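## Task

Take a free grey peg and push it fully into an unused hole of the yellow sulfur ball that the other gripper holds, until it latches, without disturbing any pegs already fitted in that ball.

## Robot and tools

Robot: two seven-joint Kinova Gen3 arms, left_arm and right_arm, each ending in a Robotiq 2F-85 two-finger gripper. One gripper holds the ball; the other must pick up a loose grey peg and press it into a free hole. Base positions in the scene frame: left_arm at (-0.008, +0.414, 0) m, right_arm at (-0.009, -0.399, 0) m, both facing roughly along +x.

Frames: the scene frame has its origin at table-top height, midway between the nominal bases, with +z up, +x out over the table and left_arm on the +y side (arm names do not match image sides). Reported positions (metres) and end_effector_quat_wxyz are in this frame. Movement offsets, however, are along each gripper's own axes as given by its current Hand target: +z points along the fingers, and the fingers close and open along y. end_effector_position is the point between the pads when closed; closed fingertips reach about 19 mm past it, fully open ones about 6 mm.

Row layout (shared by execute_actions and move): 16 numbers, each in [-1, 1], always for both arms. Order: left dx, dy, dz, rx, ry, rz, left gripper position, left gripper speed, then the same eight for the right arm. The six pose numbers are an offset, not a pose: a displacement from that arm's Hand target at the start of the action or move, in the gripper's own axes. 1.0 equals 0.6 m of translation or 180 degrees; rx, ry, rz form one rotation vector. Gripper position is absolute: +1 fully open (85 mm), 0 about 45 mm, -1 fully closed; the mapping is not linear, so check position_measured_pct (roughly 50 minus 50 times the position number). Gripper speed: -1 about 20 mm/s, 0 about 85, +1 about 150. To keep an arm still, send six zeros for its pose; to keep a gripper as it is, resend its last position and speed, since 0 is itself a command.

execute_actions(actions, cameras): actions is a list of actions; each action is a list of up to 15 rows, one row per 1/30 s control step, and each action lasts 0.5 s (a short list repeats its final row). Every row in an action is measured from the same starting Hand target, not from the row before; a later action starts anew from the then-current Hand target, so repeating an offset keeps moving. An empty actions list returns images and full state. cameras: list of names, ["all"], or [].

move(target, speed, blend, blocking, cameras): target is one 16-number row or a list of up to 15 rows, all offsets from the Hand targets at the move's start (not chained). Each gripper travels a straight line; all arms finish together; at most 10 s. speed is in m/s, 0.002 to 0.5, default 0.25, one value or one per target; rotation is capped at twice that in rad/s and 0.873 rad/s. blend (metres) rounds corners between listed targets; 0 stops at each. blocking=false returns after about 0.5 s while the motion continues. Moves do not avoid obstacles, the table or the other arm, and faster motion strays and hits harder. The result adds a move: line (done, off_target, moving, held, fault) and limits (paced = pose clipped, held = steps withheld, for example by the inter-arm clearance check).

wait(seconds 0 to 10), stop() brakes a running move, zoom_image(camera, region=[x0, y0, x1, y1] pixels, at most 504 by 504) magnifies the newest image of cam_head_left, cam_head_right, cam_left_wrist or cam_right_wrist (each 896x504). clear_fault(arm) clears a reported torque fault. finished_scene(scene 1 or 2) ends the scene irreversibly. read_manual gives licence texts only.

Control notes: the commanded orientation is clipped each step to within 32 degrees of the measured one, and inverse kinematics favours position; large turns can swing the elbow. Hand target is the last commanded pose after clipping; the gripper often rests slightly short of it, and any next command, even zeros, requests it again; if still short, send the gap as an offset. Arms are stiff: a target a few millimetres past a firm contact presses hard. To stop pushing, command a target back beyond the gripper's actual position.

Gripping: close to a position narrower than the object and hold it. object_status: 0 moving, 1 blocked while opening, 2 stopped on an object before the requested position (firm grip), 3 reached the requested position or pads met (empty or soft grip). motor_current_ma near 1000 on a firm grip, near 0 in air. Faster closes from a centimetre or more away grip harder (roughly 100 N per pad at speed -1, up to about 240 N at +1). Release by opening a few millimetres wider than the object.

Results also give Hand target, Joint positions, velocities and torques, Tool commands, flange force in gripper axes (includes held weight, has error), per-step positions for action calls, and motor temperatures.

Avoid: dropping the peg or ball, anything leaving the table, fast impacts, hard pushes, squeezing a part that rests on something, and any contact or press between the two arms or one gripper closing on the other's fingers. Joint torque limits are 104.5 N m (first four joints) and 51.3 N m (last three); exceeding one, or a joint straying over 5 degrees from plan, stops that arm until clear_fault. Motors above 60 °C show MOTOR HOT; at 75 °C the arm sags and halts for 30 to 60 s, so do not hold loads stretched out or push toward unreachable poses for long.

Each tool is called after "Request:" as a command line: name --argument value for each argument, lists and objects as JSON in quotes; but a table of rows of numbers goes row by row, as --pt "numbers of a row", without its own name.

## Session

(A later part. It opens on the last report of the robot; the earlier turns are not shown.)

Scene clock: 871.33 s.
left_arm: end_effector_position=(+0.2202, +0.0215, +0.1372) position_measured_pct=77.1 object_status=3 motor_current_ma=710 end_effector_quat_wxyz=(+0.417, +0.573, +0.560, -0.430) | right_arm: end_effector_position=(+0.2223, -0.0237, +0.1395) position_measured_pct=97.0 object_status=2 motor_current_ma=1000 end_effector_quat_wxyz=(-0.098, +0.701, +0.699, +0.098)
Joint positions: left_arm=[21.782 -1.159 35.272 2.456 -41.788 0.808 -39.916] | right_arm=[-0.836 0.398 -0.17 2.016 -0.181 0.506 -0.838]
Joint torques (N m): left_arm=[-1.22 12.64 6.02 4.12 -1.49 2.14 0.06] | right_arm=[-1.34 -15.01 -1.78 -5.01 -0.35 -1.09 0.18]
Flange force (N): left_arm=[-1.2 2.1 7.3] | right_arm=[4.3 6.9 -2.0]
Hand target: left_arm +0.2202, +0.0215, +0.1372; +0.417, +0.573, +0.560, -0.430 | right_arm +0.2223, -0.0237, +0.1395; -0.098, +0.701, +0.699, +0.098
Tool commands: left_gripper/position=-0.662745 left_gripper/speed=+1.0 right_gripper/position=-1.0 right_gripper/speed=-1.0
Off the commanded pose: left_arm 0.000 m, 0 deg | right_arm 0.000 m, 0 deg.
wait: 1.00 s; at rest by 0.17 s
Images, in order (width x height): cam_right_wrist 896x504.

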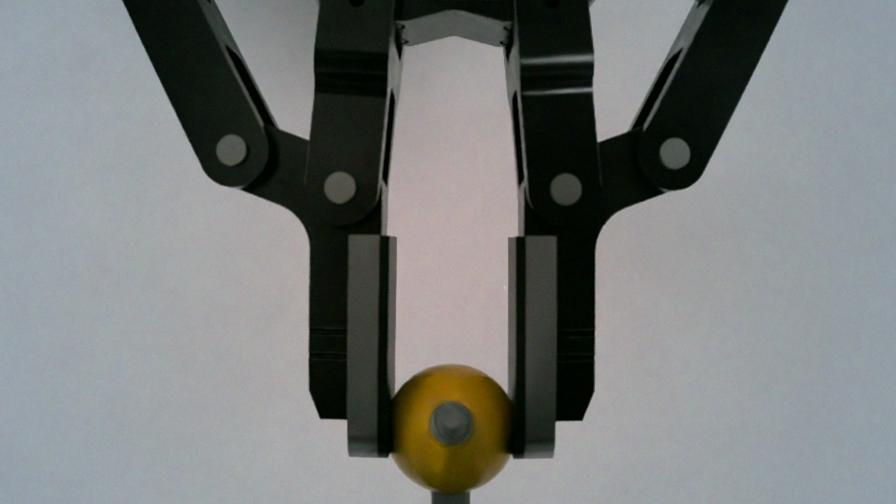

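Grip renewed closer to the collar. Gentle pull test.

Request:
move --target '[0,0,0,0,0,0,-0.662745,1,-0.0008,0,0,0,0,0,-1,-1]' --speed 0.01

Request:
move --target '[0,0,0,0,0,0,-0.662745,1,-0.0008,0,0,0,0,0,-1,-1]' --speed 0.01 --cameras '["cam_right_wrist"]'

Request:
zoom_image --camera "cam_right_wrist" --region '[390, 394, 500, 504]'

Scene clock: 877.23 s.
left_arm: end_effector_position=(+0.2202, +0.0215, +0.1372) position_measured_pct=77.1 object_status=3 motor_current_ma=710 end_effector_quat_wxyz=(+0.417, +0.573, +0.560, -0.430) | right_arm: end_effector_position=(+0.2223, -0.0241, +0.1394) position_measured_pct=97.0 object_status=2 motor_current_ma=1000 end_effector_quat_wxyz=(-0.098, +0.701, +0.699, +0.098)
Joint positions: left_arm=[21.782 -1.159 35.272 2.456 -41.788 0.808 -39.916] | right_arm=[-0.835 0.397 -0.17 2.018 -0.181 0.505 -0.836]
Joint torques (N m): left_arm=[-2.28 12.9 5.27 5.05 -1.56 1.86 0.1] | right_arm=[-0.11 -14.07 -0.51 -2.67 0.25 0.03 0.17]
Flange force (N): left_arm=[-1.7 1.9 12.9] | right_arm=[9.2 6.6 -1.5]
Hand target: left_arm +0.2202, +0.0215, +0.1372; +0.417, +0.573, +0.560, -0.430 | right_arm +0.2223, -0.0241, +0.1393; -0.098, +0.701, +0.699, +0.098
Off the commanded pose: left_arm 0.000 m, 0 deg | right_arm 0.000 m, 0 deg.
move: done

Scene clock: 877.93 s.
left_arm: end_effector_position=(+0.2202, +0.0215, +0.1372) position_measured_pct=77.1 object_status=3 motor_current_ma=710 end_effector_quat_wxyz=(+0.417, +0.573, +0.560, -0.430) | right_arm: end_effector_position=(+0.2223, -0.0246, +0.1392) position_measured_pct=97.0 object_status=2 motor_current_ma=1000 end_effector_quat_wxyz=(-0.098, +0.701, +0.699, +0.098)
Joint positions: left_arm=[21.782 -1.159 35.272 2.456 -41.788 0.808 -39.916] | right_arm=[-0.834 0.397 -0.171 2.019 -0.181 0.505 -0.835]
Joint torques (N m): left_arm=[-2.77 13.03 5.04 5.35 -1.49 1.83 0.12] | right_arm=[0.33 -13.57 -0.03 -1.69 0.45 0.5 0.17]
Flange force (N): left_arm=[-1.5 2.0 14.9] | right_arm=[11.1 6.5 -1.6]
Hand target: left_arm +0.2202, +0.0215, +0.1372; +0.417, +0.573, +0.560, -0.430 | right_arm +0.2223, -0.0246, +0.1392; -0.098, +0.701, +0.699, +0.098
Off the commanded pose: left_arm 0.000 m, 0 deg | right_arm 0.000 m, 0 deg.
move: done
Images, in order (width x height): cam_right_wrist 896x504.

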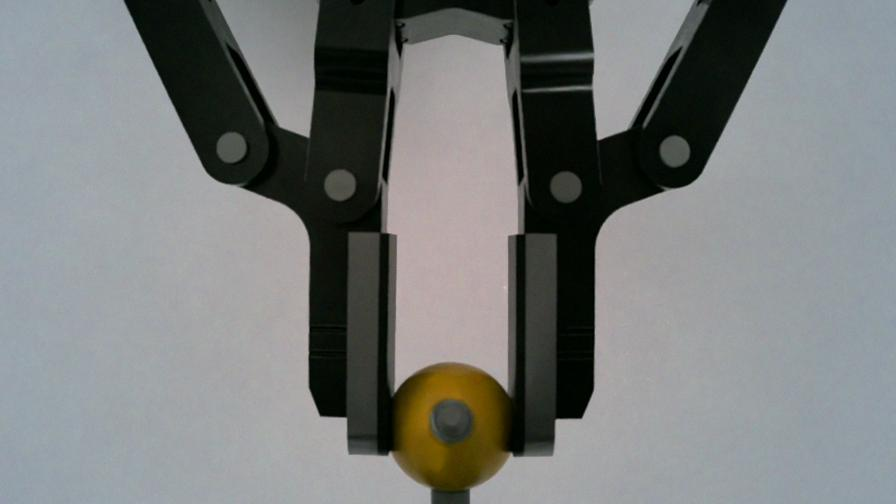

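Scaled by 4.582 from the camera's 896x504 image, which has a finer 1280x720 frame.

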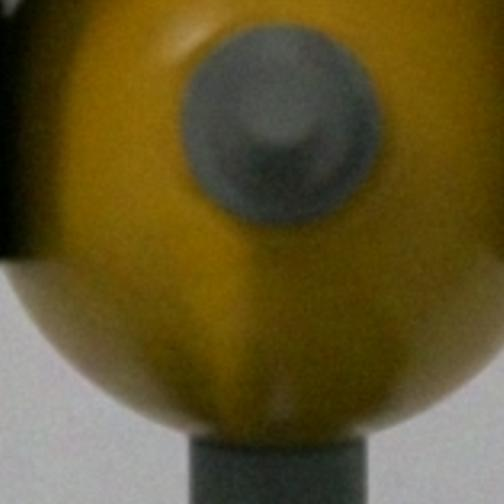

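Request:
move --target '[0,0,0,0,0,0,-0.662745,1,0.0125,0,0,0,0,0,-1,-1]' --speed 0.015 --cameras '["cam_right_wrist"]'

Request:
zoom_image --camera "cam_right_wrist" --region '[390, 394, 500, 504]'

Scene clock: 895.83 s.
left_arm: end_effector_position=(+0.2202, +0.0216, +0.1372) position_measured_pct=77.1 object_status=3 motor_current_ma=710 end_effector_quat_wxyz=(+0.417, +0.573, +0.560, -0.430) | right_arm: end_effector_position=(+0.2223, -0.0175, +0.1412) position_measured_pct=97.0 object_status=2 motor_current_ma=1000 end_effector_quat_wxyz=(-0.098, +0.701, +0.699, +0.098)
Joint positions: left_arm=[21.782 -1.159 35.272 2.456 -41.788 0.808 -39.916] | right_arm=[-0.85 0.403 -0.165 1.999 -0.175 0.517 -0.852]
Joint torques (N m): left_arm=[9.75 9.85 12.53 -4.71 -1.21 3.65 0.08] | right_arm=[-13.86 -26.74 -15.2 -30.71 -6.25 -13.32 0.21]
Flange force (N): left_arm=[2.0 -0.9 -45.9] | right_arm=[-47.3 9.4 -3.1]
Hand target: left_arm +0.2202, +0.0215, +0.1372; +0.417, +0.573, +0.560, -0.430 | right_arm +0.2223, -0.0174, +0.1413; -0.098, +0.701, +0.699, +0.098
Off the commanded pose: left_arm 0.000 m, 0 deg | right_arm 0.000 m, 0 deg.
move: done
Images, in order (width x height): cam_right_wrist 896x504.

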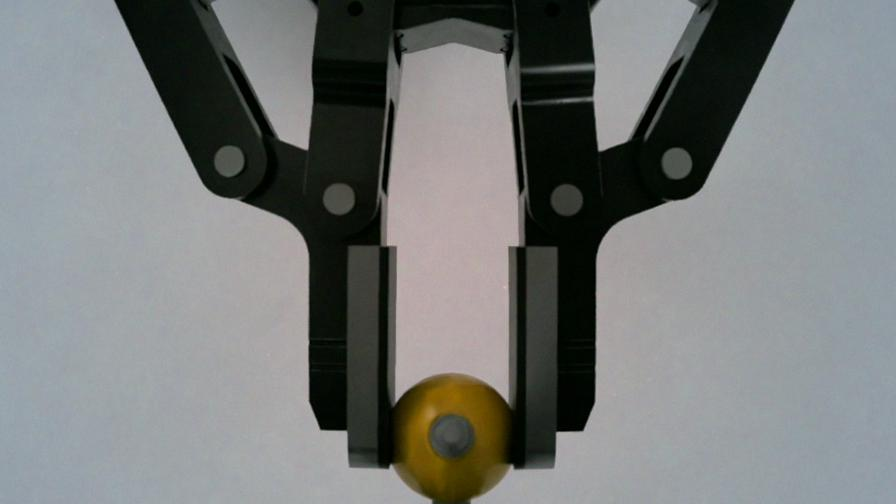

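Scaled by 4.582 from the camera's 896x504 image, which has a finer 1280x720 frame.

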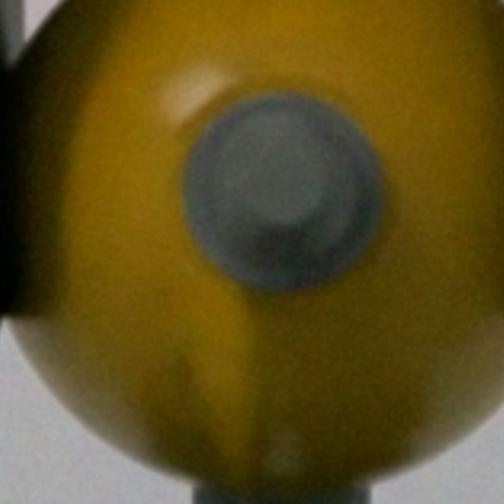

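Request:
move --target '[0,0,0,0,0,0,-0.662745,1,0.0025,0,0,0,0,0,-1,-1]' --speed 0.01

Request:
move --target '[0,0,0,0,0,0,-0.662745,1,0.0025,0,0,0,0,0,-1,-1]' --speed 0.01 --cameras '["cam_right_wrist"]'

Request:
zoom_image --camera "cam_right_wrist" --region '[390, 394, 500, 504]'

Scene clock: 904.17 s.
left_arm: end_effector_position=(+0.2202, +0.0215, +0.1372) position_measured_pct=77.1 object_status=3 motor_current_ma=710 end_effector_quat_wxyz=(+0.417, +0.573, +0.560, -0.430) | right_arm: end_effector_position=(+0.2224, -0.0160, +0.1417) position_measured_pct=97.0 object_status=2 motor_current_ma=1000 end_effector_quat_wxyz=(-0.098, +0.701, +0.699, +0.098)
Joint positions: left_arm=[21.782 -1.159 35.272 2.456 -41.788 0.808 -39.916] | right_arm=[-0.853 0.404 -0.164 1.995 -0.174 0.519 -0.856]
Joint torques (N m): left_arm=[12.98 9.07 14.75 -7.45 -1.19 4.35 0.07] | right_arm=[-17.67 -30.03 -19.31 -38.2 -8.08 -17.06 0.23]
Flange force (N): left_arm=[3.2 -1.7 -61.9] | right_arm=[-62.3 10.4 -4.2]
Hand target: left_arm +0.2202, +0.0215, +0.1372; +0.417, +0.573, +0.560, -0.430 | right_arm +0.2224, -0.0160, +0.1417; -0.098, +0.701, +0.699, +0.098
Off the commanded pose: left_arm 0.000 m, 0 deg | right_arm 0.000 m, 0 deg.
move: done

Scene clock: 904.87 s.
left_arm: end_effector_position=(+0.2202, +0.0215, +0.1372) position_measured_pct=77.1 object_status=3 motor_current_ma=710 end_effector_quat_wxyz=(+0.417, +0.573, +0.560, -0.430) | right_arm: end_effector_position=(+0.2224, -0.0146, +0.1421) position_measured_pct=97.0 object_status=2 motor_current_ma=1000 end_effector_quat_wxyz=(-0.098, +0.701, +0.699, +0.098)
Joint positions: left_arm=[21.782 -1.159 35.272 2.456 -41.788 0.808 -39.916] | right_arm=[-0.856 0.405 -0.163 1.991 -0.173 0.522 -0.859]
Joint torques (N m): left_arm=[16.08 8.35 16.76 -9.96 -1.1 4.92 0.11] | right_arm=[-21.23 -33.12 -23.06 -45.18 -9.76 -20.44 0.26]
Flange force (N): left_arm=[4.7 -2.4 -77.1] | right_arm=[-76.5 11.2 -4.9]
Hand target: left_arm +0.2202, +0.0215, +0.1372; +0.417, +0.573, +0.560, -0.430 | right_arm +0.2224, -0.0145, +0.1421; -0.098, +0.701, +0.699, +0.098
Off the commanded pose: left_arm 0.000 m, 0 deg | right_arm 0.000 m, 0 deg.
move: done
Images, in order (width x height): cam_right_wrist 896x504.

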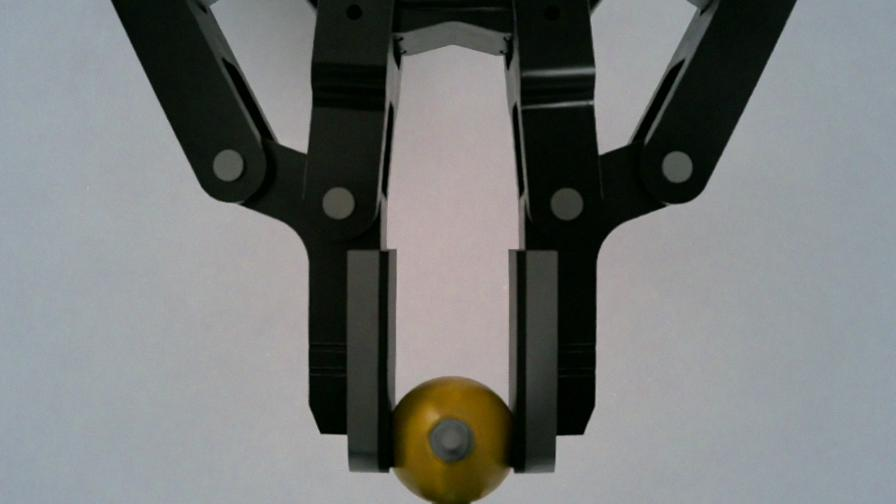

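Scaled by 4.582 from the camera's 896x504 image, which has a finer 1280x720 frame.

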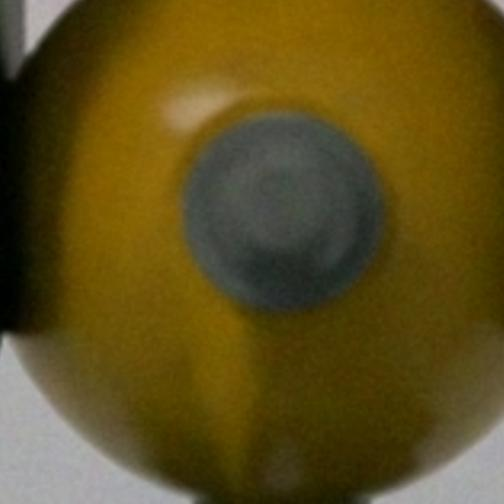

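Request:
move --target '[0,0,0,0,0,0,-0.662745,1,0.0025,0.0006,-0.0006,0,0,0,-1,-1]' --speed 0.01

Request:
move --target '[0,0,0,0,0,0,-0.662745,1,0.002,0,0,0,0,0,-1,-1]' --speed 0.01 --cameras '["all"]'

Request:
zoom_image --camera "cam_head_left" --region '[408, 338, 436, 362]'

Request:
zoom_image --camera "cam_head_right" --region '[398, 338, 426, 362]'

Scene clock: 913.57 s.
left_arm: end_effector_position=(+0.2202, +0.0215, +0.1372) position_measured_pct=77.1 object_status=3 motor_current_ma=710 end_effector_quat_wxyz=(+0.417, +0.573, +0.560, -0.430) | right_arm: end_effector_position=(+0.2221, -0.0141, +0.1423) position_measured_pct=97.0 object_status=2 motor_current_ma=1000 end_effector_quat_wxyz=(-0.098, +0.701, +0.699, +0.097)
Joint positions: left_arm=[21.782 -1.159 35.272 2.456 -41.788 0.808 -39.916] | right_arm=[-0.858 0.406 -0.162 1.988 -0.171 0.526 -0.862]
Joint torques (N m): left_arm=[16.22 8.37 16.92 -11.67 -0.75 5.36 0.08] | right_arm=[-22.9 -34.04 -24.8 -46.95 -10.51 -21.22 0.3]
Flange force (N): left_arm=[4.6 -4.5 -81.3] | right_arm=[-80.9 13.0 -4.8]
Hand target: left_arm +0.2202, +0.0215, +0.1372; +0.417, +0.573, +0.560, -0.430 | right_arm +0.2227, -0.0132, +0.1429; -0.098, +0.701, +0.699, +0.098
Off the commanded pose: left_arm 0.000 m, 0 deg | right_arm 0.001 m, 0 deg.
move: done

Scene clock: 914.27 s.
left_arm: end_effector_position=(+0.2202, +0.0215, +0.1372) position_measured_pct=77.1 object_status=3 motor_current_ma=710 end_effector_quat_wxyz=(+0.417, +0.573, +0.560, -0.430) | right_arm: end_effector_position=(+0.2215, -0.0138, +0.1420) position_measured_pct=97.0 object_status=2 motor_current_ma=1000 end_effector_quat_wxyz=(-0.098, +0.701, +0.699, +0.096)
Joint positions: left_arm=[21.782 -1.159 35.272 2.456 -41.788 0.808 -39.916] | right_arm=[-0.861 0.407 -0.161 1.986 -0.171 0.528 -0.864]
Joint torques (N m): left_arm=[15.5 8.95 17.55 -13.78 -0.43 6.56 0.11] | right_arm=[-24.71 -33.63 -26.75 -46.98 -11.15 -21.15 0.31]
Flange force (N): left_arm=[6.3 -7.9 -83.5] | right_arm=[-83.3 16.0 -6.3]
Hand target: left_arm +0.2202, +0.0215, +0.1372; +0.417, +0.573, +0.560, -0.430 | right_arm +0.2227, -0.0120, +0.1432; -0.098, +0.701, +0.699, +0.098
Off the commanded pose: left_arm 0.000 m, 0 deg | right_arm 0.002 m, 0 deg.
move: done

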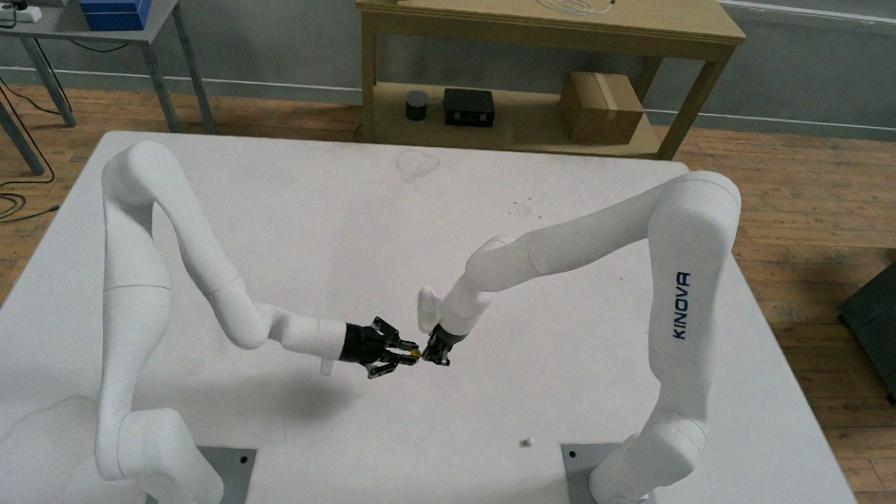

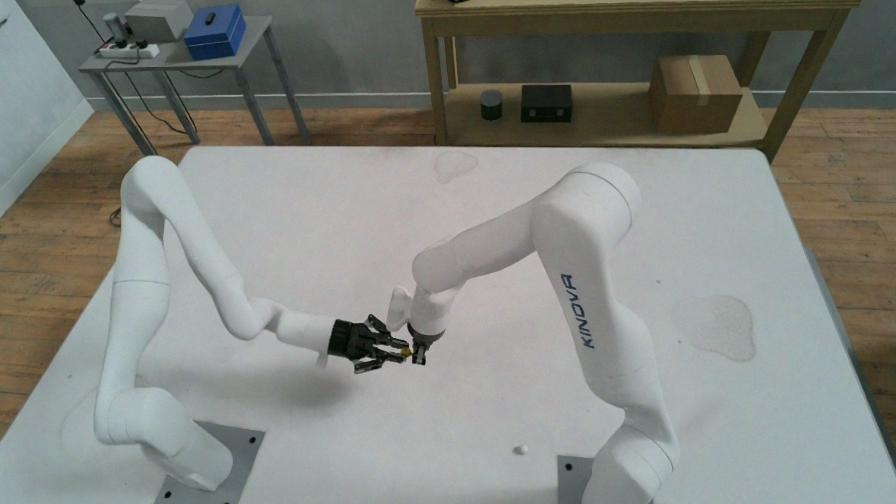

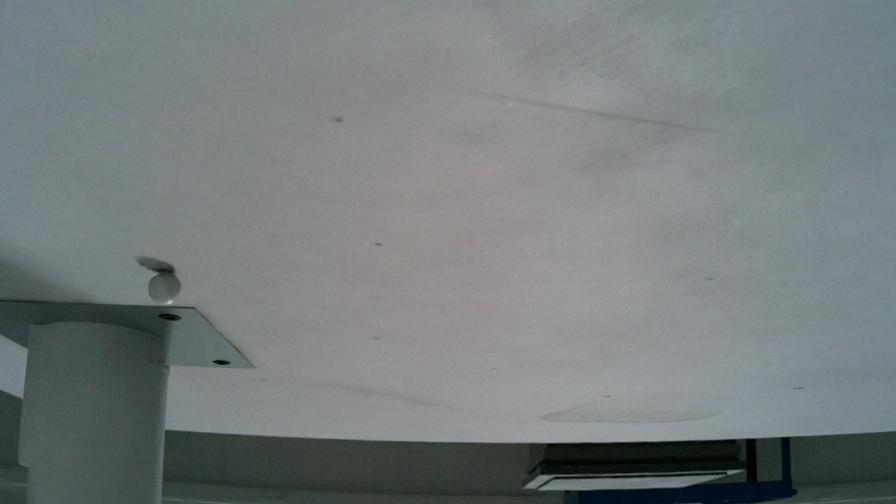

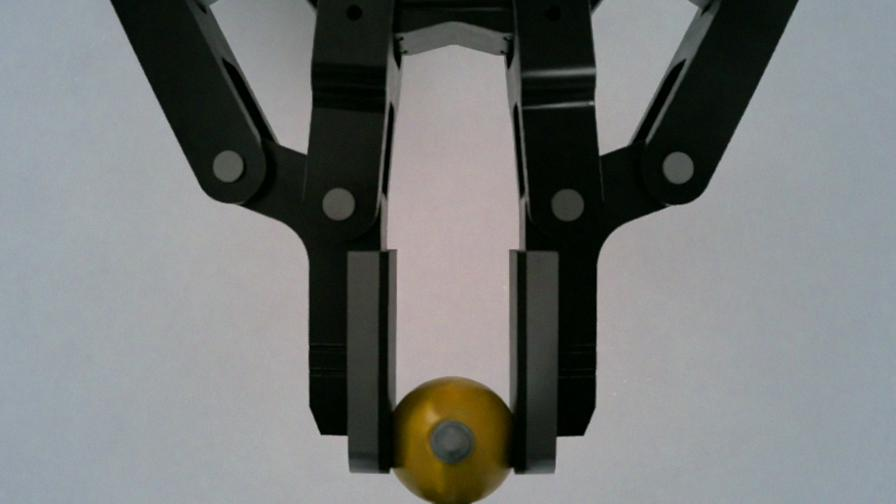

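Scaled by 18.000 from the camera's 896x504 image, which has a finer 1280x720 frame.

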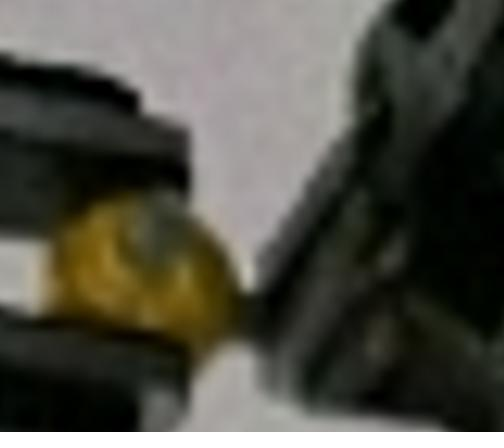

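Scaled by 18.000 from the camera's 896x504 image, which has a finer 1280x720 frame.

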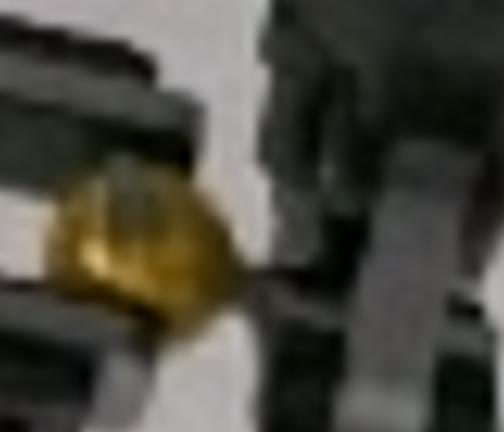

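Request:
move --target '[0,0,0,0,0,0,-0.662745,1,-0.0125,-0.0006,0.0006,0,0,0,-1,-1]' --speed 0.015 --cameras '["cam_right_wrist"]'

Request:
zoom_image --camera "cam_right_wrist" --region '[390, 394, 500, 504]'

Scene clock: 925.17 s.
left_arm: end_effector_position=(+0.2202, +0.0214, +0.1373) position_measured_pct=77.1 object_status=3 motor_current_ma=710 end_effector_quat_wxyz=(+0.417, +0.573, +0.559, -0.430) | right_arm: end_effector_position=(+0.2223, -0.0189, +0.1409) position_measured_pct=97.0 object_status=2 motor_current_ma=1000 end_effector_quat_wxyz=(-0.098, +0.701, +0.699, +0.099)
Joint positions: left_arm=[21.782 -1.159 35.272 2.456 -41.788 0.808 -39.916] | right_arm=[-0.847 0.401 -0.166 2.003 -0.177 0.514 -0.848]
Joint torques (N m): left_arm=[5.89 10.62 9.75 -1.78 -1.12 2.81 0.11] | right_arm=[-9.71 -23.31 -10.77 -22.2 -4.21 -9.31 0.21]
Motor temperatures (°C): left_arm=[26 29 23 25 33 35 36] | right_arm=[31 28 23 31 31 34 43]
Flange force (N): left_arm=[-0.3 -0.3 -27.7] | right_arm=[-29.8 9.1 -1.9]
Hand target: left_arm +0.2202, +0.0215, +0.1372; +0.417, +0.573, +0.560, -0.430 | right_arm +0.2223, -0.0191, +0.1408; -0.098, +0.701, +0.699, +0.098
Off the commanded pose: left_arm 0.000 m, 0 deg | right_arm 0.000 m, 0 deg.
move: done
Images, in order (width x height): cam_right_wrist 896x504.

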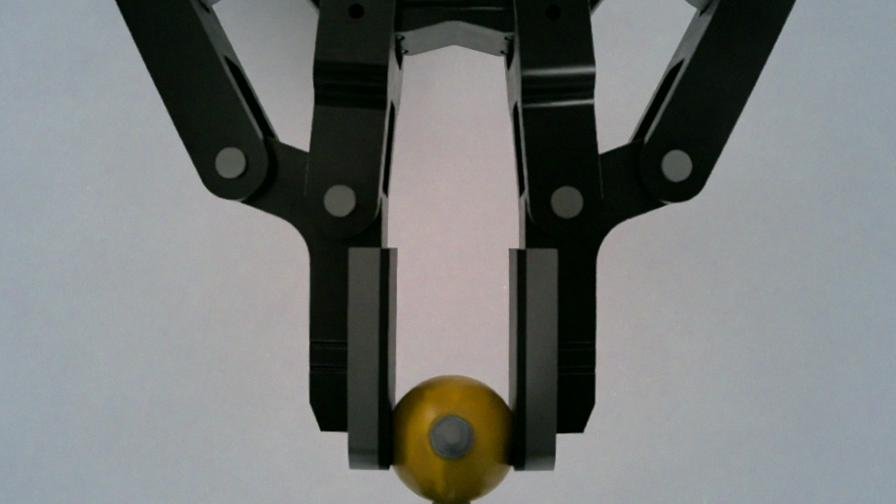

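Scaled by 4.582 from the camera's 896x504 image, which has a finer 1280x720 frame.

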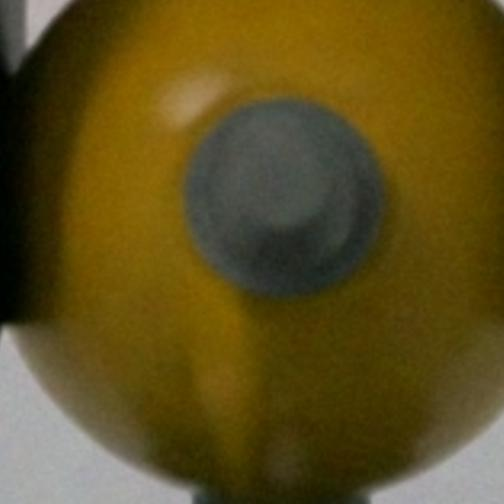

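Retract to zero force, then gently into tension.

Request:
move --target '[0,0,0,0,0,0,-0.662745,1,-0.0055,0,0,0,0,0,-1,-1]' --speed 0.015

Request:
move --target '[0,0,0,0,0,0,-0.662745,1,-0.001,0,0,0,0,0,-1,-1]' --speed 0.01 --cameras '["cam_right_wrist"]'

Request:
zoom_image --camera "cam_right_wrist" --region '[390, 394, 500, 504]'

Scene clock: 933.70 s.
left_arm: end_effector_position=(+0.2201, +0.0215, +0.1372) position_measured_pct=77.1 object_status=3 motor_current_ma=710 end_effector_quat_wxyz=(+0.417, +0.573, +0.560, -0.430) | right_arm: end_effector_position=(+0.2223, -0.0222, +0.1399) position_measured_pct=97.0 object_status=2 motor_current_ma=1000 end_effector_quat_wxyz=(-0.098, +0.701, +0.699, +0.099)
Joint positions: left_arm=[21.782 -1.159 35.272 2.456 -41.788 0.808 -39.916] | right_arm=[-0.84 0.398 -0.169 2.012 -0.18 0.508 -0.841]
Joint torques (N m): left_arm=[-1.74 12.41 4.72 4.48 -1.21 1.34 0.14] | right_arm=[-0.99 -15.69 -1.18 -4.47 -0.15 -0.73 0.16]
Flange force (N): left_arm=[-3.3 1.5 9.6] | right_arm=[5.8 7.6 0.4]
Hand target: left_arm +0.2202, +0.0215, +0.1372; +0.417, +0.573, +0.560, -0.430 | right_arm +0.2223, -0.0223, +0.1399; -0.098, +0.701, +0.699, +0.098
Off the commanded pose: left_arm 0.000 m, 0 deg | right_arm 0.000 m, 0 deg.
move: done

Scene clock: 934.40 s.
left_arm: end_effector_position=(+0.2202, +0.0215, +0.1372) position_measured_pct=77.1 object_status=3 motor_current_ma=710 end_effector_quat_wxyz=(+0.417, +0.573, +0.560, -0.430) | right_arm: end_effector_position=(+0.2223, -0.0229, +0.1397) position_measured_pct=97.0 object_status=2 motor_current_ma=1000 end_effector_quat_wxyz=(-0.098, +0.701, +0.699, +0.098)
Joint positions: left_arm=[21.782 -1.159 35.272 2.456 -41.788 0.808 -39.916] | right_arm=[-0.838 0.398 -0.169 2.014 -0.18 0.508 -0.839]
Joint torques (N m): left_arm=[-3.21 12.7 3.89 5.65 -1.25 1.16 0.09] | right_arm=[0.91 -14.14 0.52 -1.25 0.64 0.83 0.17]
Flange force (N): left_arm=[-4.1 2.1 16.6] | right_arm=[12.9 6.4 0.6]
Hand target: left_arm +0.2202, +0.0215, +0.1372; +0.417, +0.573, +0.560, -0.430 | right_arm +0.2223, -0.0229, +0.1397; -0.098, +0.701, +0.699, +0.098
Off the commanded pose: left_arm 0.000 m, 0 deg | right_arm 0.000 m, 0 deg.
move: done
Images, in order (width x height): cam_right_wrist 896x504.

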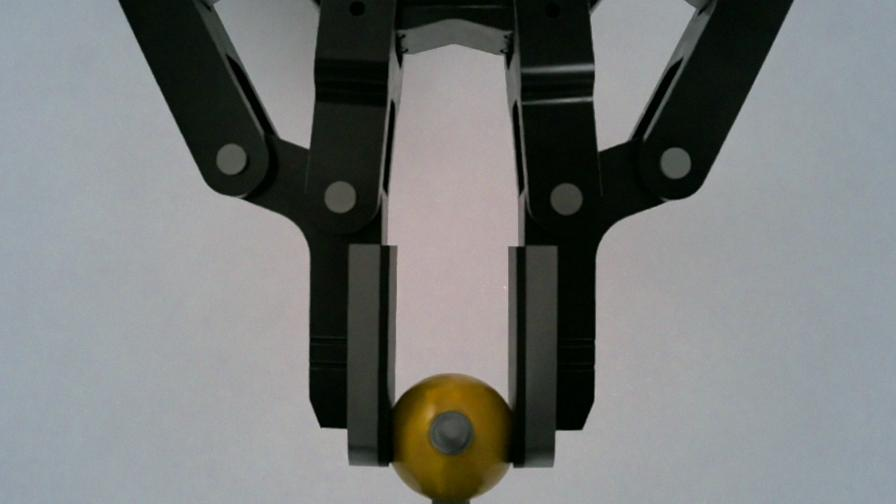

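Scaled by 4.582 from the camera's 896x504 image, which has a finer 1280x720 frame.

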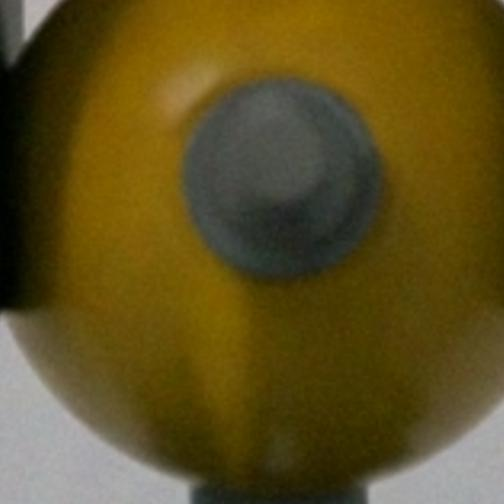

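Request:
move --target '[0,0,0,0,0,0,-0.662745,1,-0.0012,0,0,0,0,0,-1,-1]' --speed 0.01 --cameras '["cam_right_wrist"]'

Request:
zoom_image --camera "cam_right_wrist" --region '[390, 394, 500, 504]'

Scene clock: 939.83 s.
left_arm: end_effector_position=(+0.2202, +0.0215, +0.1372) position_measured_pct=77.1 object_status=3 motor_current_ma=710 end_effector_quat_wxyz=(+0.417, +0.573, +0.560, -0.430) | right_arm: end_effector_position=(+0.2223, -0.0236, +0.1395) position_measured_pct=97.0 object_status=2 motor_current_ma=1000 end_effector_quat_wxyz=(-0.098, +0.701, +0.699, +0.098)
Joint positions: left_arm=[21.782 -1.159 35.272 2.456 -41.788 0.808 -39.916] | right_arm=[-0.837 0.398 -0.17 2.016 -0.181 0.506 -0.837]
Joint torques (N m): left_arm=[-1.89 12.6 5.02 4.29 -1.25 1.67 0.15] | right_arm=[-0.89 -15.24 -1.37 -4.29 -0.16 -0.63 0.18]
Flange force (N): left_arm=[-2.5 1.1 9.7] | right_arm=[6.2 7.1 -0.3]
Hand target: left_arm +0.2202, +0.0215, +0.1372; +0.417, +0.573, +0.560, -0.430 | right_arm +0.2223, -0.0236, +0.1395; -0.098, +0.701, +0.699, +0.098
Off the commanded pose: left_arm 0.000 m, 0 deg | right_arm 0.000 m, 0 deg.
move: done
Images, in order (width x height): cam_right_wrist 896x504.

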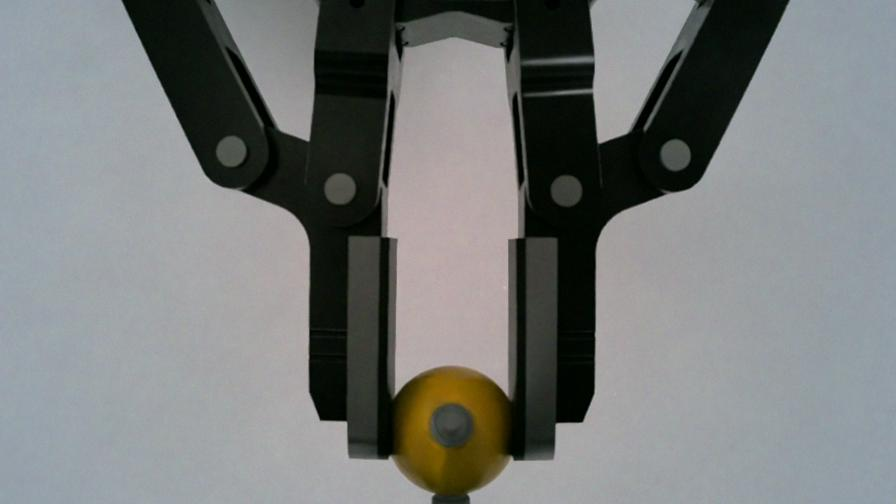

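Scaled by 4.582 from the camera's 896x504 image, which has a finer 1280x720 frame.

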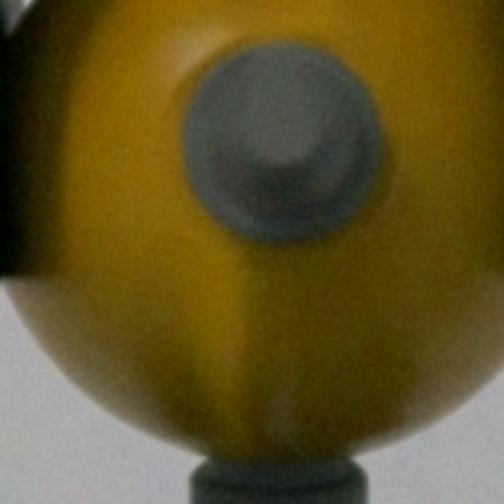

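Request:
move --target '[0,0,0,0,0,0,-0.662745,1,0.0105,0.0004,-0.0004,0,0,0,-1,-1]' --speed 0.015

Scene clock: 967.70 s.
left_arm: end_effector_position=(+0.2202, +0.0216, +0.1372) position_measured_pct=77.1 object_status=3 motor_current_ma=710 end_effector_quat_wxyz=(+0.417, +0.573, +0.560, -0.430) | right_arm: end_effector_position=(+0.2226, -0.0178, +0.1413) position_measured_pct=97.0 object_status=2 motor_current_ma=1000 end_effector_quat_wxyz=(-0.098, +0.701, +0.699, +0.098)
Joint positions: left_arm=[21.782 -1.159 35.272 2.456 -41.788 0.808 -39.916] | right_arm=[-0.85 0.402 -0.165 1.999 -0.176 0.518 -0.851]
Joint torques (N m): left_arm=[8.82 9.85 11.56 -3.02 -1.31 3.03 0.07] | right_arm=[-12.37 -25.86 -13.3 -28.13 -5.43 -12.29 0.19]
Flange force (N): left_arm=[0.7 0.8 -39.6] | right_arm=[-41.8 9.4 -2.8]
Hand target: left_arm +0.2202, +0.0215, +0.1372; +0.417, +0.573, +0.560, -0.430 | right_arm +0.2226, -0.0176, +0.1415; -0.098, +0.701, +0.699, +0.098
Off the commanded pose: left_arm 0.000 m, 0 deg | right_arm 0.000 m, 0 deg.
move: done

Request:
move --target '[0,0,0,0,0,0,-0.662745,1,-0.0062,0,0,0,0,0,-1,-1]' --speed 0.015

Request:
zoom_image --camera "cam_right_wrist" --region '[390, 394, 500, 504]'

Scene clock: 972.40 s.
left_arm: end_effector_position=(+0.2202, +0.0214, +0.1373) position_measured_pct=77.1 object_status=3 motor_current_ma=710 end_effector_quat_wxyz=(+0.417, +0.573, +0.559, -0.430) | right_arm: end_effector_position=(+0.2226, -0.0210, +0.1405) position_measured_pct=97.0 object_status=2 motor_current_ma=1000 end_effector_quat_wxyz=(-0.098, +0.701, +0.699, +0.099)
Joint positions: left_arm=[21.782 -1.159 35.272 2.456 -41.788 0.808 -39.916] | right_arm=[-0.842 0.399 -0.168 2.008 -0.179 0.511 -0.843]
Joint torques (N m): left_arm=[1.46 11.44 6.17 2.71 -1.2 1.38 0.09] | right_arm=[-3.63 -19.11 -4.3 -11.76 -1.51 -4.18 0.17]
Flange force (N): left_arm=[-3.4 2.1 -4.4] | right_arm=[-7.6 6.6 0.8]
Hand target: left_arm +0.2202, +0.0215, +0.1372; +0.417, +0.573, +0.560, -0.430 | right_arm +0.2226, -0.0212, +0.1405; -0.098, +0.701, +0.699, +0.098
Off the commanded pose: left_arm 0.000 m, 0 deg | right_arm 0.000 m, 0 deg.
move: done

Scaled by 4.582 from the camera's 896x504 image, which has a finer 1280x720 frame.
This view is cut from an older image: the scene may have changed since it was taken.

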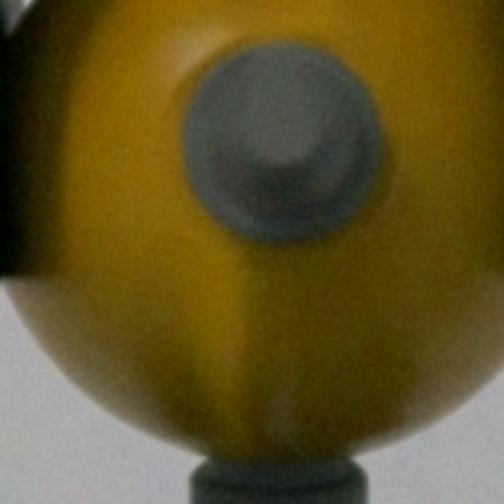

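Request:
move --target '[0,0,0,0,0,0,-0.662745,1,-0.0017,0,0,0,0,0,-1,-1]' --speed 0.015

Request:
move --target '[0,0,0,0,0,0,-0.662745,1,0,0,0,0,0,0,-0.5,-0.7]'

Request:
move --pt "0 0 0 0 0 0 -0.662745 1 -0.05 0 0 0 0 0 -0.5 -0.7" --pt "0 0 0 0 0 0 -0.662745 1 -0.1082 0 -0.018 0 0.2167 0 -0.5 -0.7" --speed '[0.04,0.15]' --cameras '["cam_right_wrist"]'

Scene clock: 982.33 s.
left_arm: end_effector_position=(+0.2202, +0.0215, +0.1372) position_measured_pct=77.1 object_status=3 motor_current_ma=710 end_effector_quat_wxyz=(+0.417, +0.573, +0.560, -0.430) | right_arm: end_effector_position=(+0.2226, -0.0221, +0.1402) position_measured_pct=97.0 object_status=2 motor_current_ma=1000 end_effector_quat_wxyz=(-0.098, +0.701, +0.699, +0.098)
Joint positions: left_arm=[21.782 -1.159 35.272 2.456 -41.788 0.808 -39.916] | right_arm=[-0.84 0.398 -0.168 2.011 -0.18 0.51 -0.84]
Joint torques (N m): left_arm=[-1.24 12 4.41 4.76 -1.21 0.88 0.1] | right_arm=[-0.56 -16.45 -1.08 -5.55 -0.12 -1.19 0.16]
Flange force (N): left_arm=[-4.7 2.4 8.5] | right_arm=[5.1 6.0 1.6]
Hand target: left_arm +0.2202, +0.0215, +0.1372; +0.417, +0.573, +0.560, -0.430 | right_arm +0.2226, -0.0221, +0.1402; -0.098, +0.701, +0.699, +0.098
Off the commanded pose: left_arm 0.000 m, 0 deg | right_arm 0.000 m, 0 deg.
move: done

Scene clock: 983.10 s.
left_arm: end_effector_position=(+0.2202, +0.0215, +0.1372) position_measured_pct=77.1 object_status=3 motor_current_ma=710 end_effector_quat_wxyz=(+0.417, +0.573, +0.560, -0.430) | right_arm: end_effector_position=(+0.2226, -0.0221, +0.1402) position_measured_pct=74.9 object_status=0 motor_current_ma=0 end_effector_quat_wxyz=(-0.098, +0.701, +0.699, +0.098)
Joint positions: left_arm=[21.782 -1.159 35.272 2.456 -41.788 0.808 -39.916] | right_arm=[-0.839 0.398 -0.168 2.011 -0.18 0.51 -0.84]
Joint torques (N m): left_arm=[-1.47 12.56 5.75 4.07 -1.39 2.03 0.09] | right_arm=[-1.3 -15.19 -1.79 -4.98 -0.32 -1.06 0.16]
Flange force (N): left_arm=[-1.8 1.6 7.9] | right_arm=[4.6 7.0 -1.6]
Hand target: left_arm +0.2202, +0.0215, +0.1372; +0.417, +0.573, +0.560, -0.430 | right_arm +0.2226, -0.0221, +0.1402; -0.098, +0.701, +0.699, +0.098
Off the commanded pose: left_arm 0.000 m, 0 deg | right_arm 0.000 m, 0 deg.
move: done

Scene clock: 986.70 s.
left_arm: end_effector_position=(+0.2202, +0.0215, +0.1372) position_measured_pct=77.1 object_status=3 motor_current_ma=710 end_effector_quat_wxyz=(+0.417, +0.573, +0.560, -0.430) | right_arm: end_effector_position=(+0.2224, -0.0875, +0.1327) position_measured_pct=74.9 object_status=3 motor_current_ma=0 end_effector_quat_wxyz=(-0.326, +0.628, +0.626, +0.327)
Joint positions: left_arm=[21.782 -1.159 35.272 2.456 -41.788 0.808 -39.916] | right_arm=[0.493 1.041 -1.273 2.518 -0.271 -0.28 -0.031]
Joint torques (N m): left_arm=[-1.44 12.61 5.72 4.12 -1.39 2.01 0.07] | right_arm=[-1.14 -11.69 -6.8 0.29 0.62 -0.43 0.16]
Flange force (N): left_arm=[-1.7 1.8 7.9] | right_arm=[-2.3 8.9 -3.1]
Hand target: left_arm +0.2202, +0.0215, +0.1372; +0.417, +0.573, +0.560, -0.430 | right_arm +0.2224, -0.0875, +0.1327; -0.326, +0.628, +0.626, +0.327
Off the commanded pose: left_arm 0.000 m, 0 deg | right_arm 0.000 m, 0 deg.
move: done
Images, in order (width x height): cam_right_wrist 896x504.

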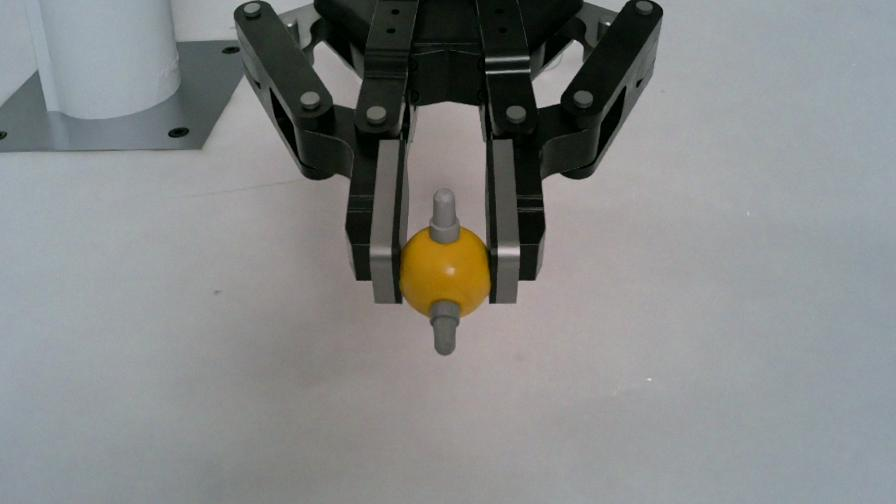

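Request:
zoom_image --camera "cam_right_wrist" --region '[355, 180, 535, 360]'

Request:
zoom_image --camera "cam_right_wrist" --region '[405, 180, 485, 260]'

Request:
zoom_image --camera "cam_right_wrist" --region '[405, 285, 485, 365]'

Scaled by 2.800 from the camera's 896x504 image, which has a finer 1280x720 frame.

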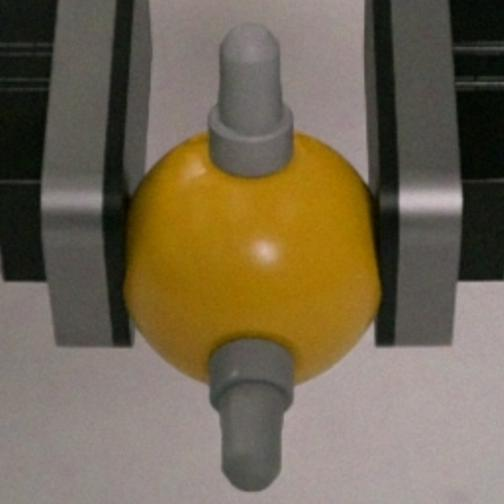

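Scaled by 6.300 from the camera's 896x504 image, which has a finer 1280x720 frame.

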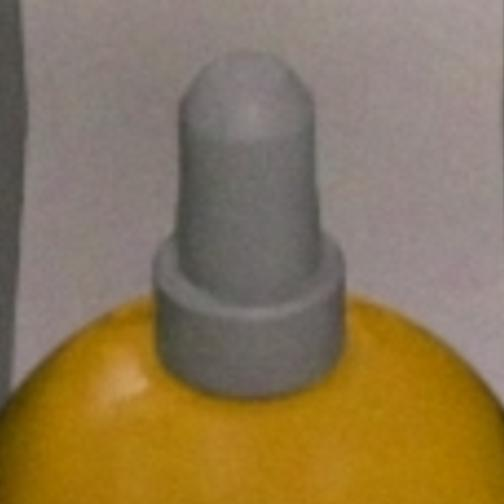

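Scaled by 6.300 from the camera's 896x504 image, which has a finer 1280x720 frame.

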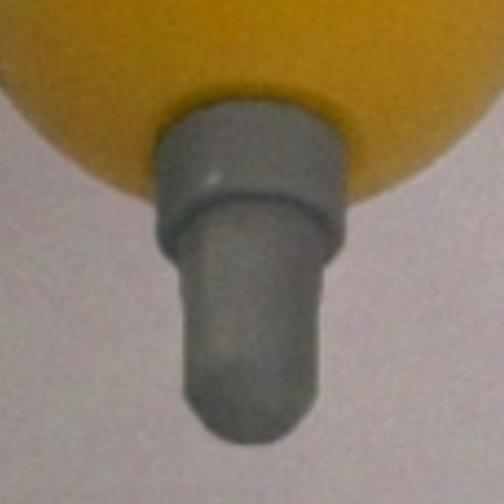

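Request:
move --pt "0 0 0 0 0 0 -0.662745 1 -0.0622 0.096 -0.0227 0.242 0.1845 -0.0764 -0.5 -0.7" --pt "0 0 0 0 0 0 -0.662745 1 -0.0483 0.0972 0.0823 0.242 0.1845 -0.0764 -0.5 -0.7" --speed 0.15 --cameras '["all"]'

Scene clock: 1059.13 s.
left_arm: end_effector_position=(+0.2202, +0.0215, +0.1372) position_measured_pct=77.1 object_status=3 motor_current_ma=710 end_effector_quat_wxyz=(+0.417, +0.573, +0.560, -0.430) | right_arm: end_effector_position=(+0.2808, -0.0639, +0.0806) position_measured_pct=74.9 object_status=3 motor_current_ma=0 end_effector_quat_wxyz=(+0.653, -0.271, -0.653, -0.272)
Joint positions: left_arm=[21.782 -1.159 35.272 2.456 -41.788 0.808 -39.916] | right_arm=[0.327 1.751 -1.212 1.399 -0.006 1.253 0.403]
Joint torques (N m): left_arm=[-1.39 12.61 5.75 4.11 -1.35 2 0.09] | right_arm=[-1.37 -19.02 -10.14 4.06 -2.65 0.79 0.16]
Flange force (N): left_arm=[-1.5 1.9 7.6] | right_arm=[-4.1 3.3 -5.9]
Hand target: left_arm +0.2202, +0.0215, +0.1372; +0.417, +0.573, +0.560, -0.430 | right_arm +0.2808, -0.0638, +0.0806; +0.653, -0.271, -0.653, -0.272
Off the commanded pose: left_arm 0.000 m, 0 deg | right_arm 0.000 m, 0 deg.
move: done

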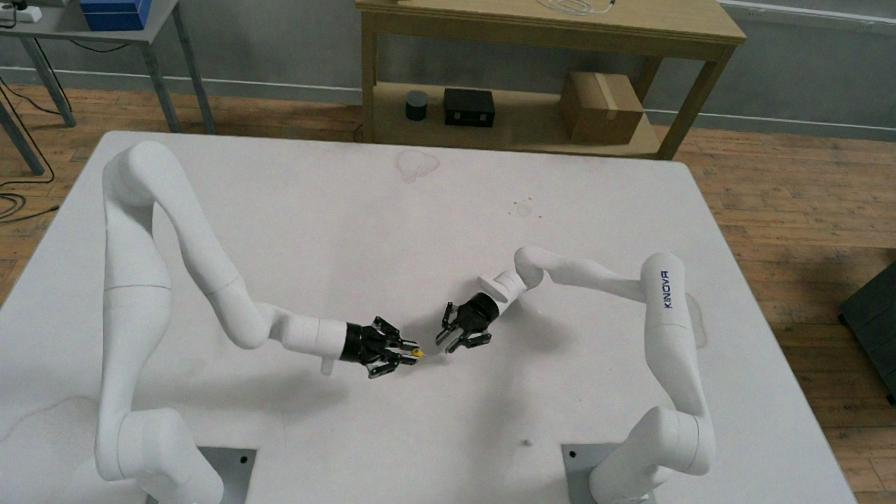

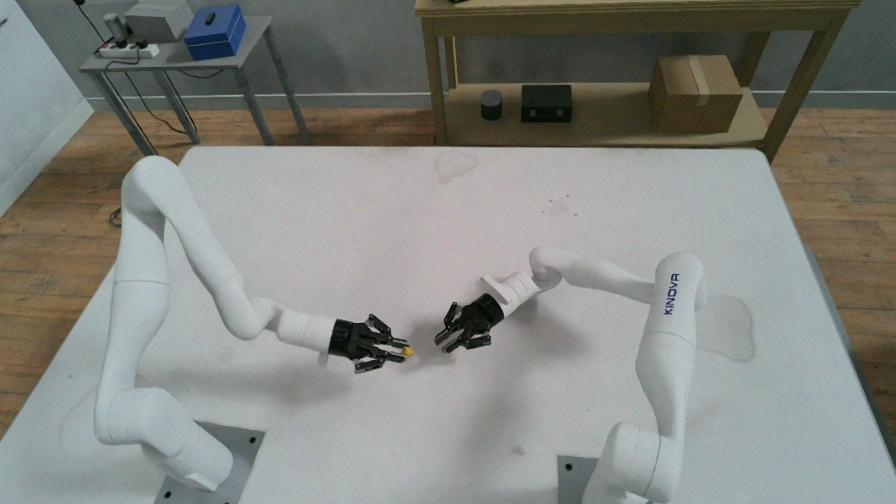

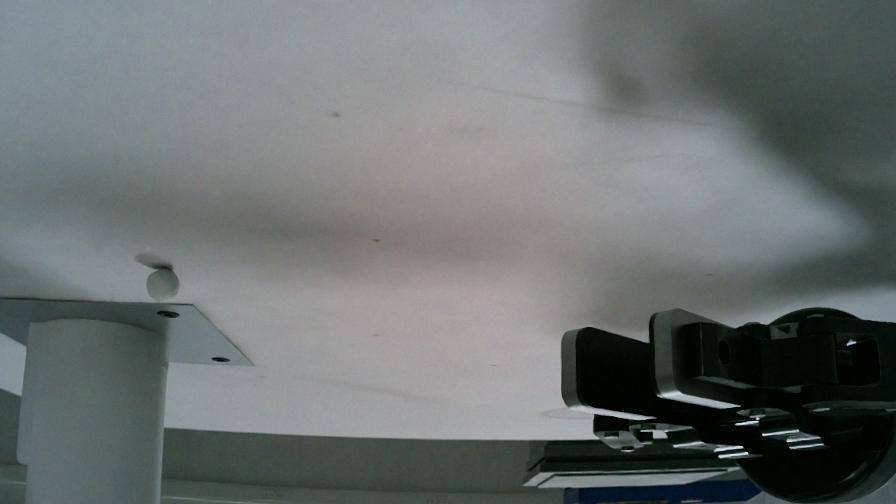

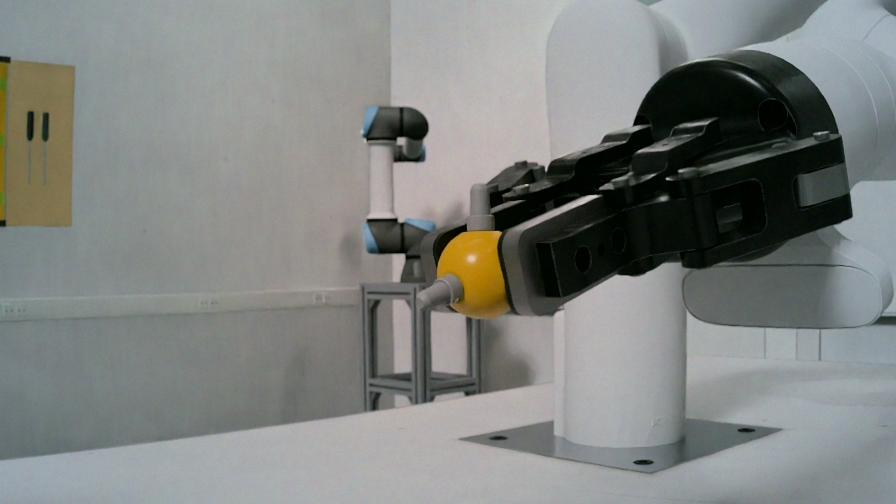

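Nice view.

Request:
zoom_image --camera "cam_right_wrist" --region '[405, 175, 565, 335]'

Request:
zoom_image --camera "cam_right_wrist" --region '[410, 250, 490, 330]'

Request:
zoom_image --camera "cam_right_wrist" --region '[440, 175, 520, 255]'

Scaled by 3.150 from the camera's 896x504 image, which has a finer 1280x720 frame.

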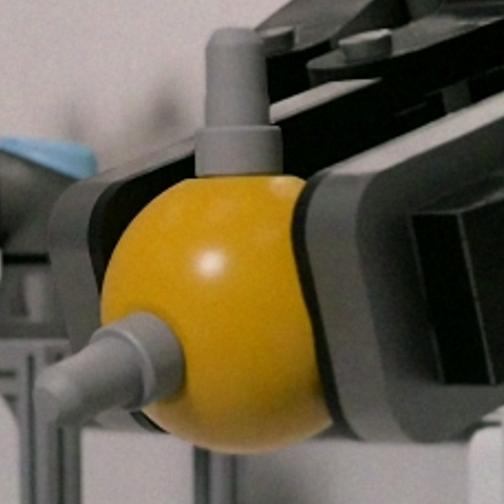

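Scaled by 6.300 from the camera's 896x504 image, which has a finer 1280x720 frame.

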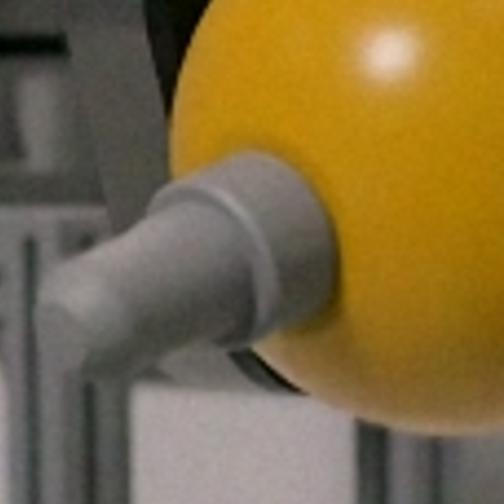

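Scaled by 6.300 from the camera's 896x504 image, which has a finer 1280x720 frame.

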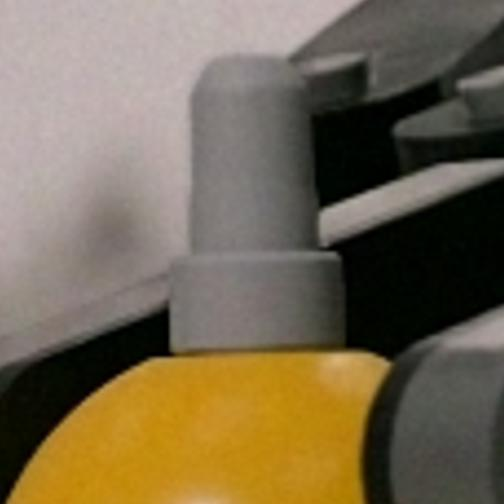

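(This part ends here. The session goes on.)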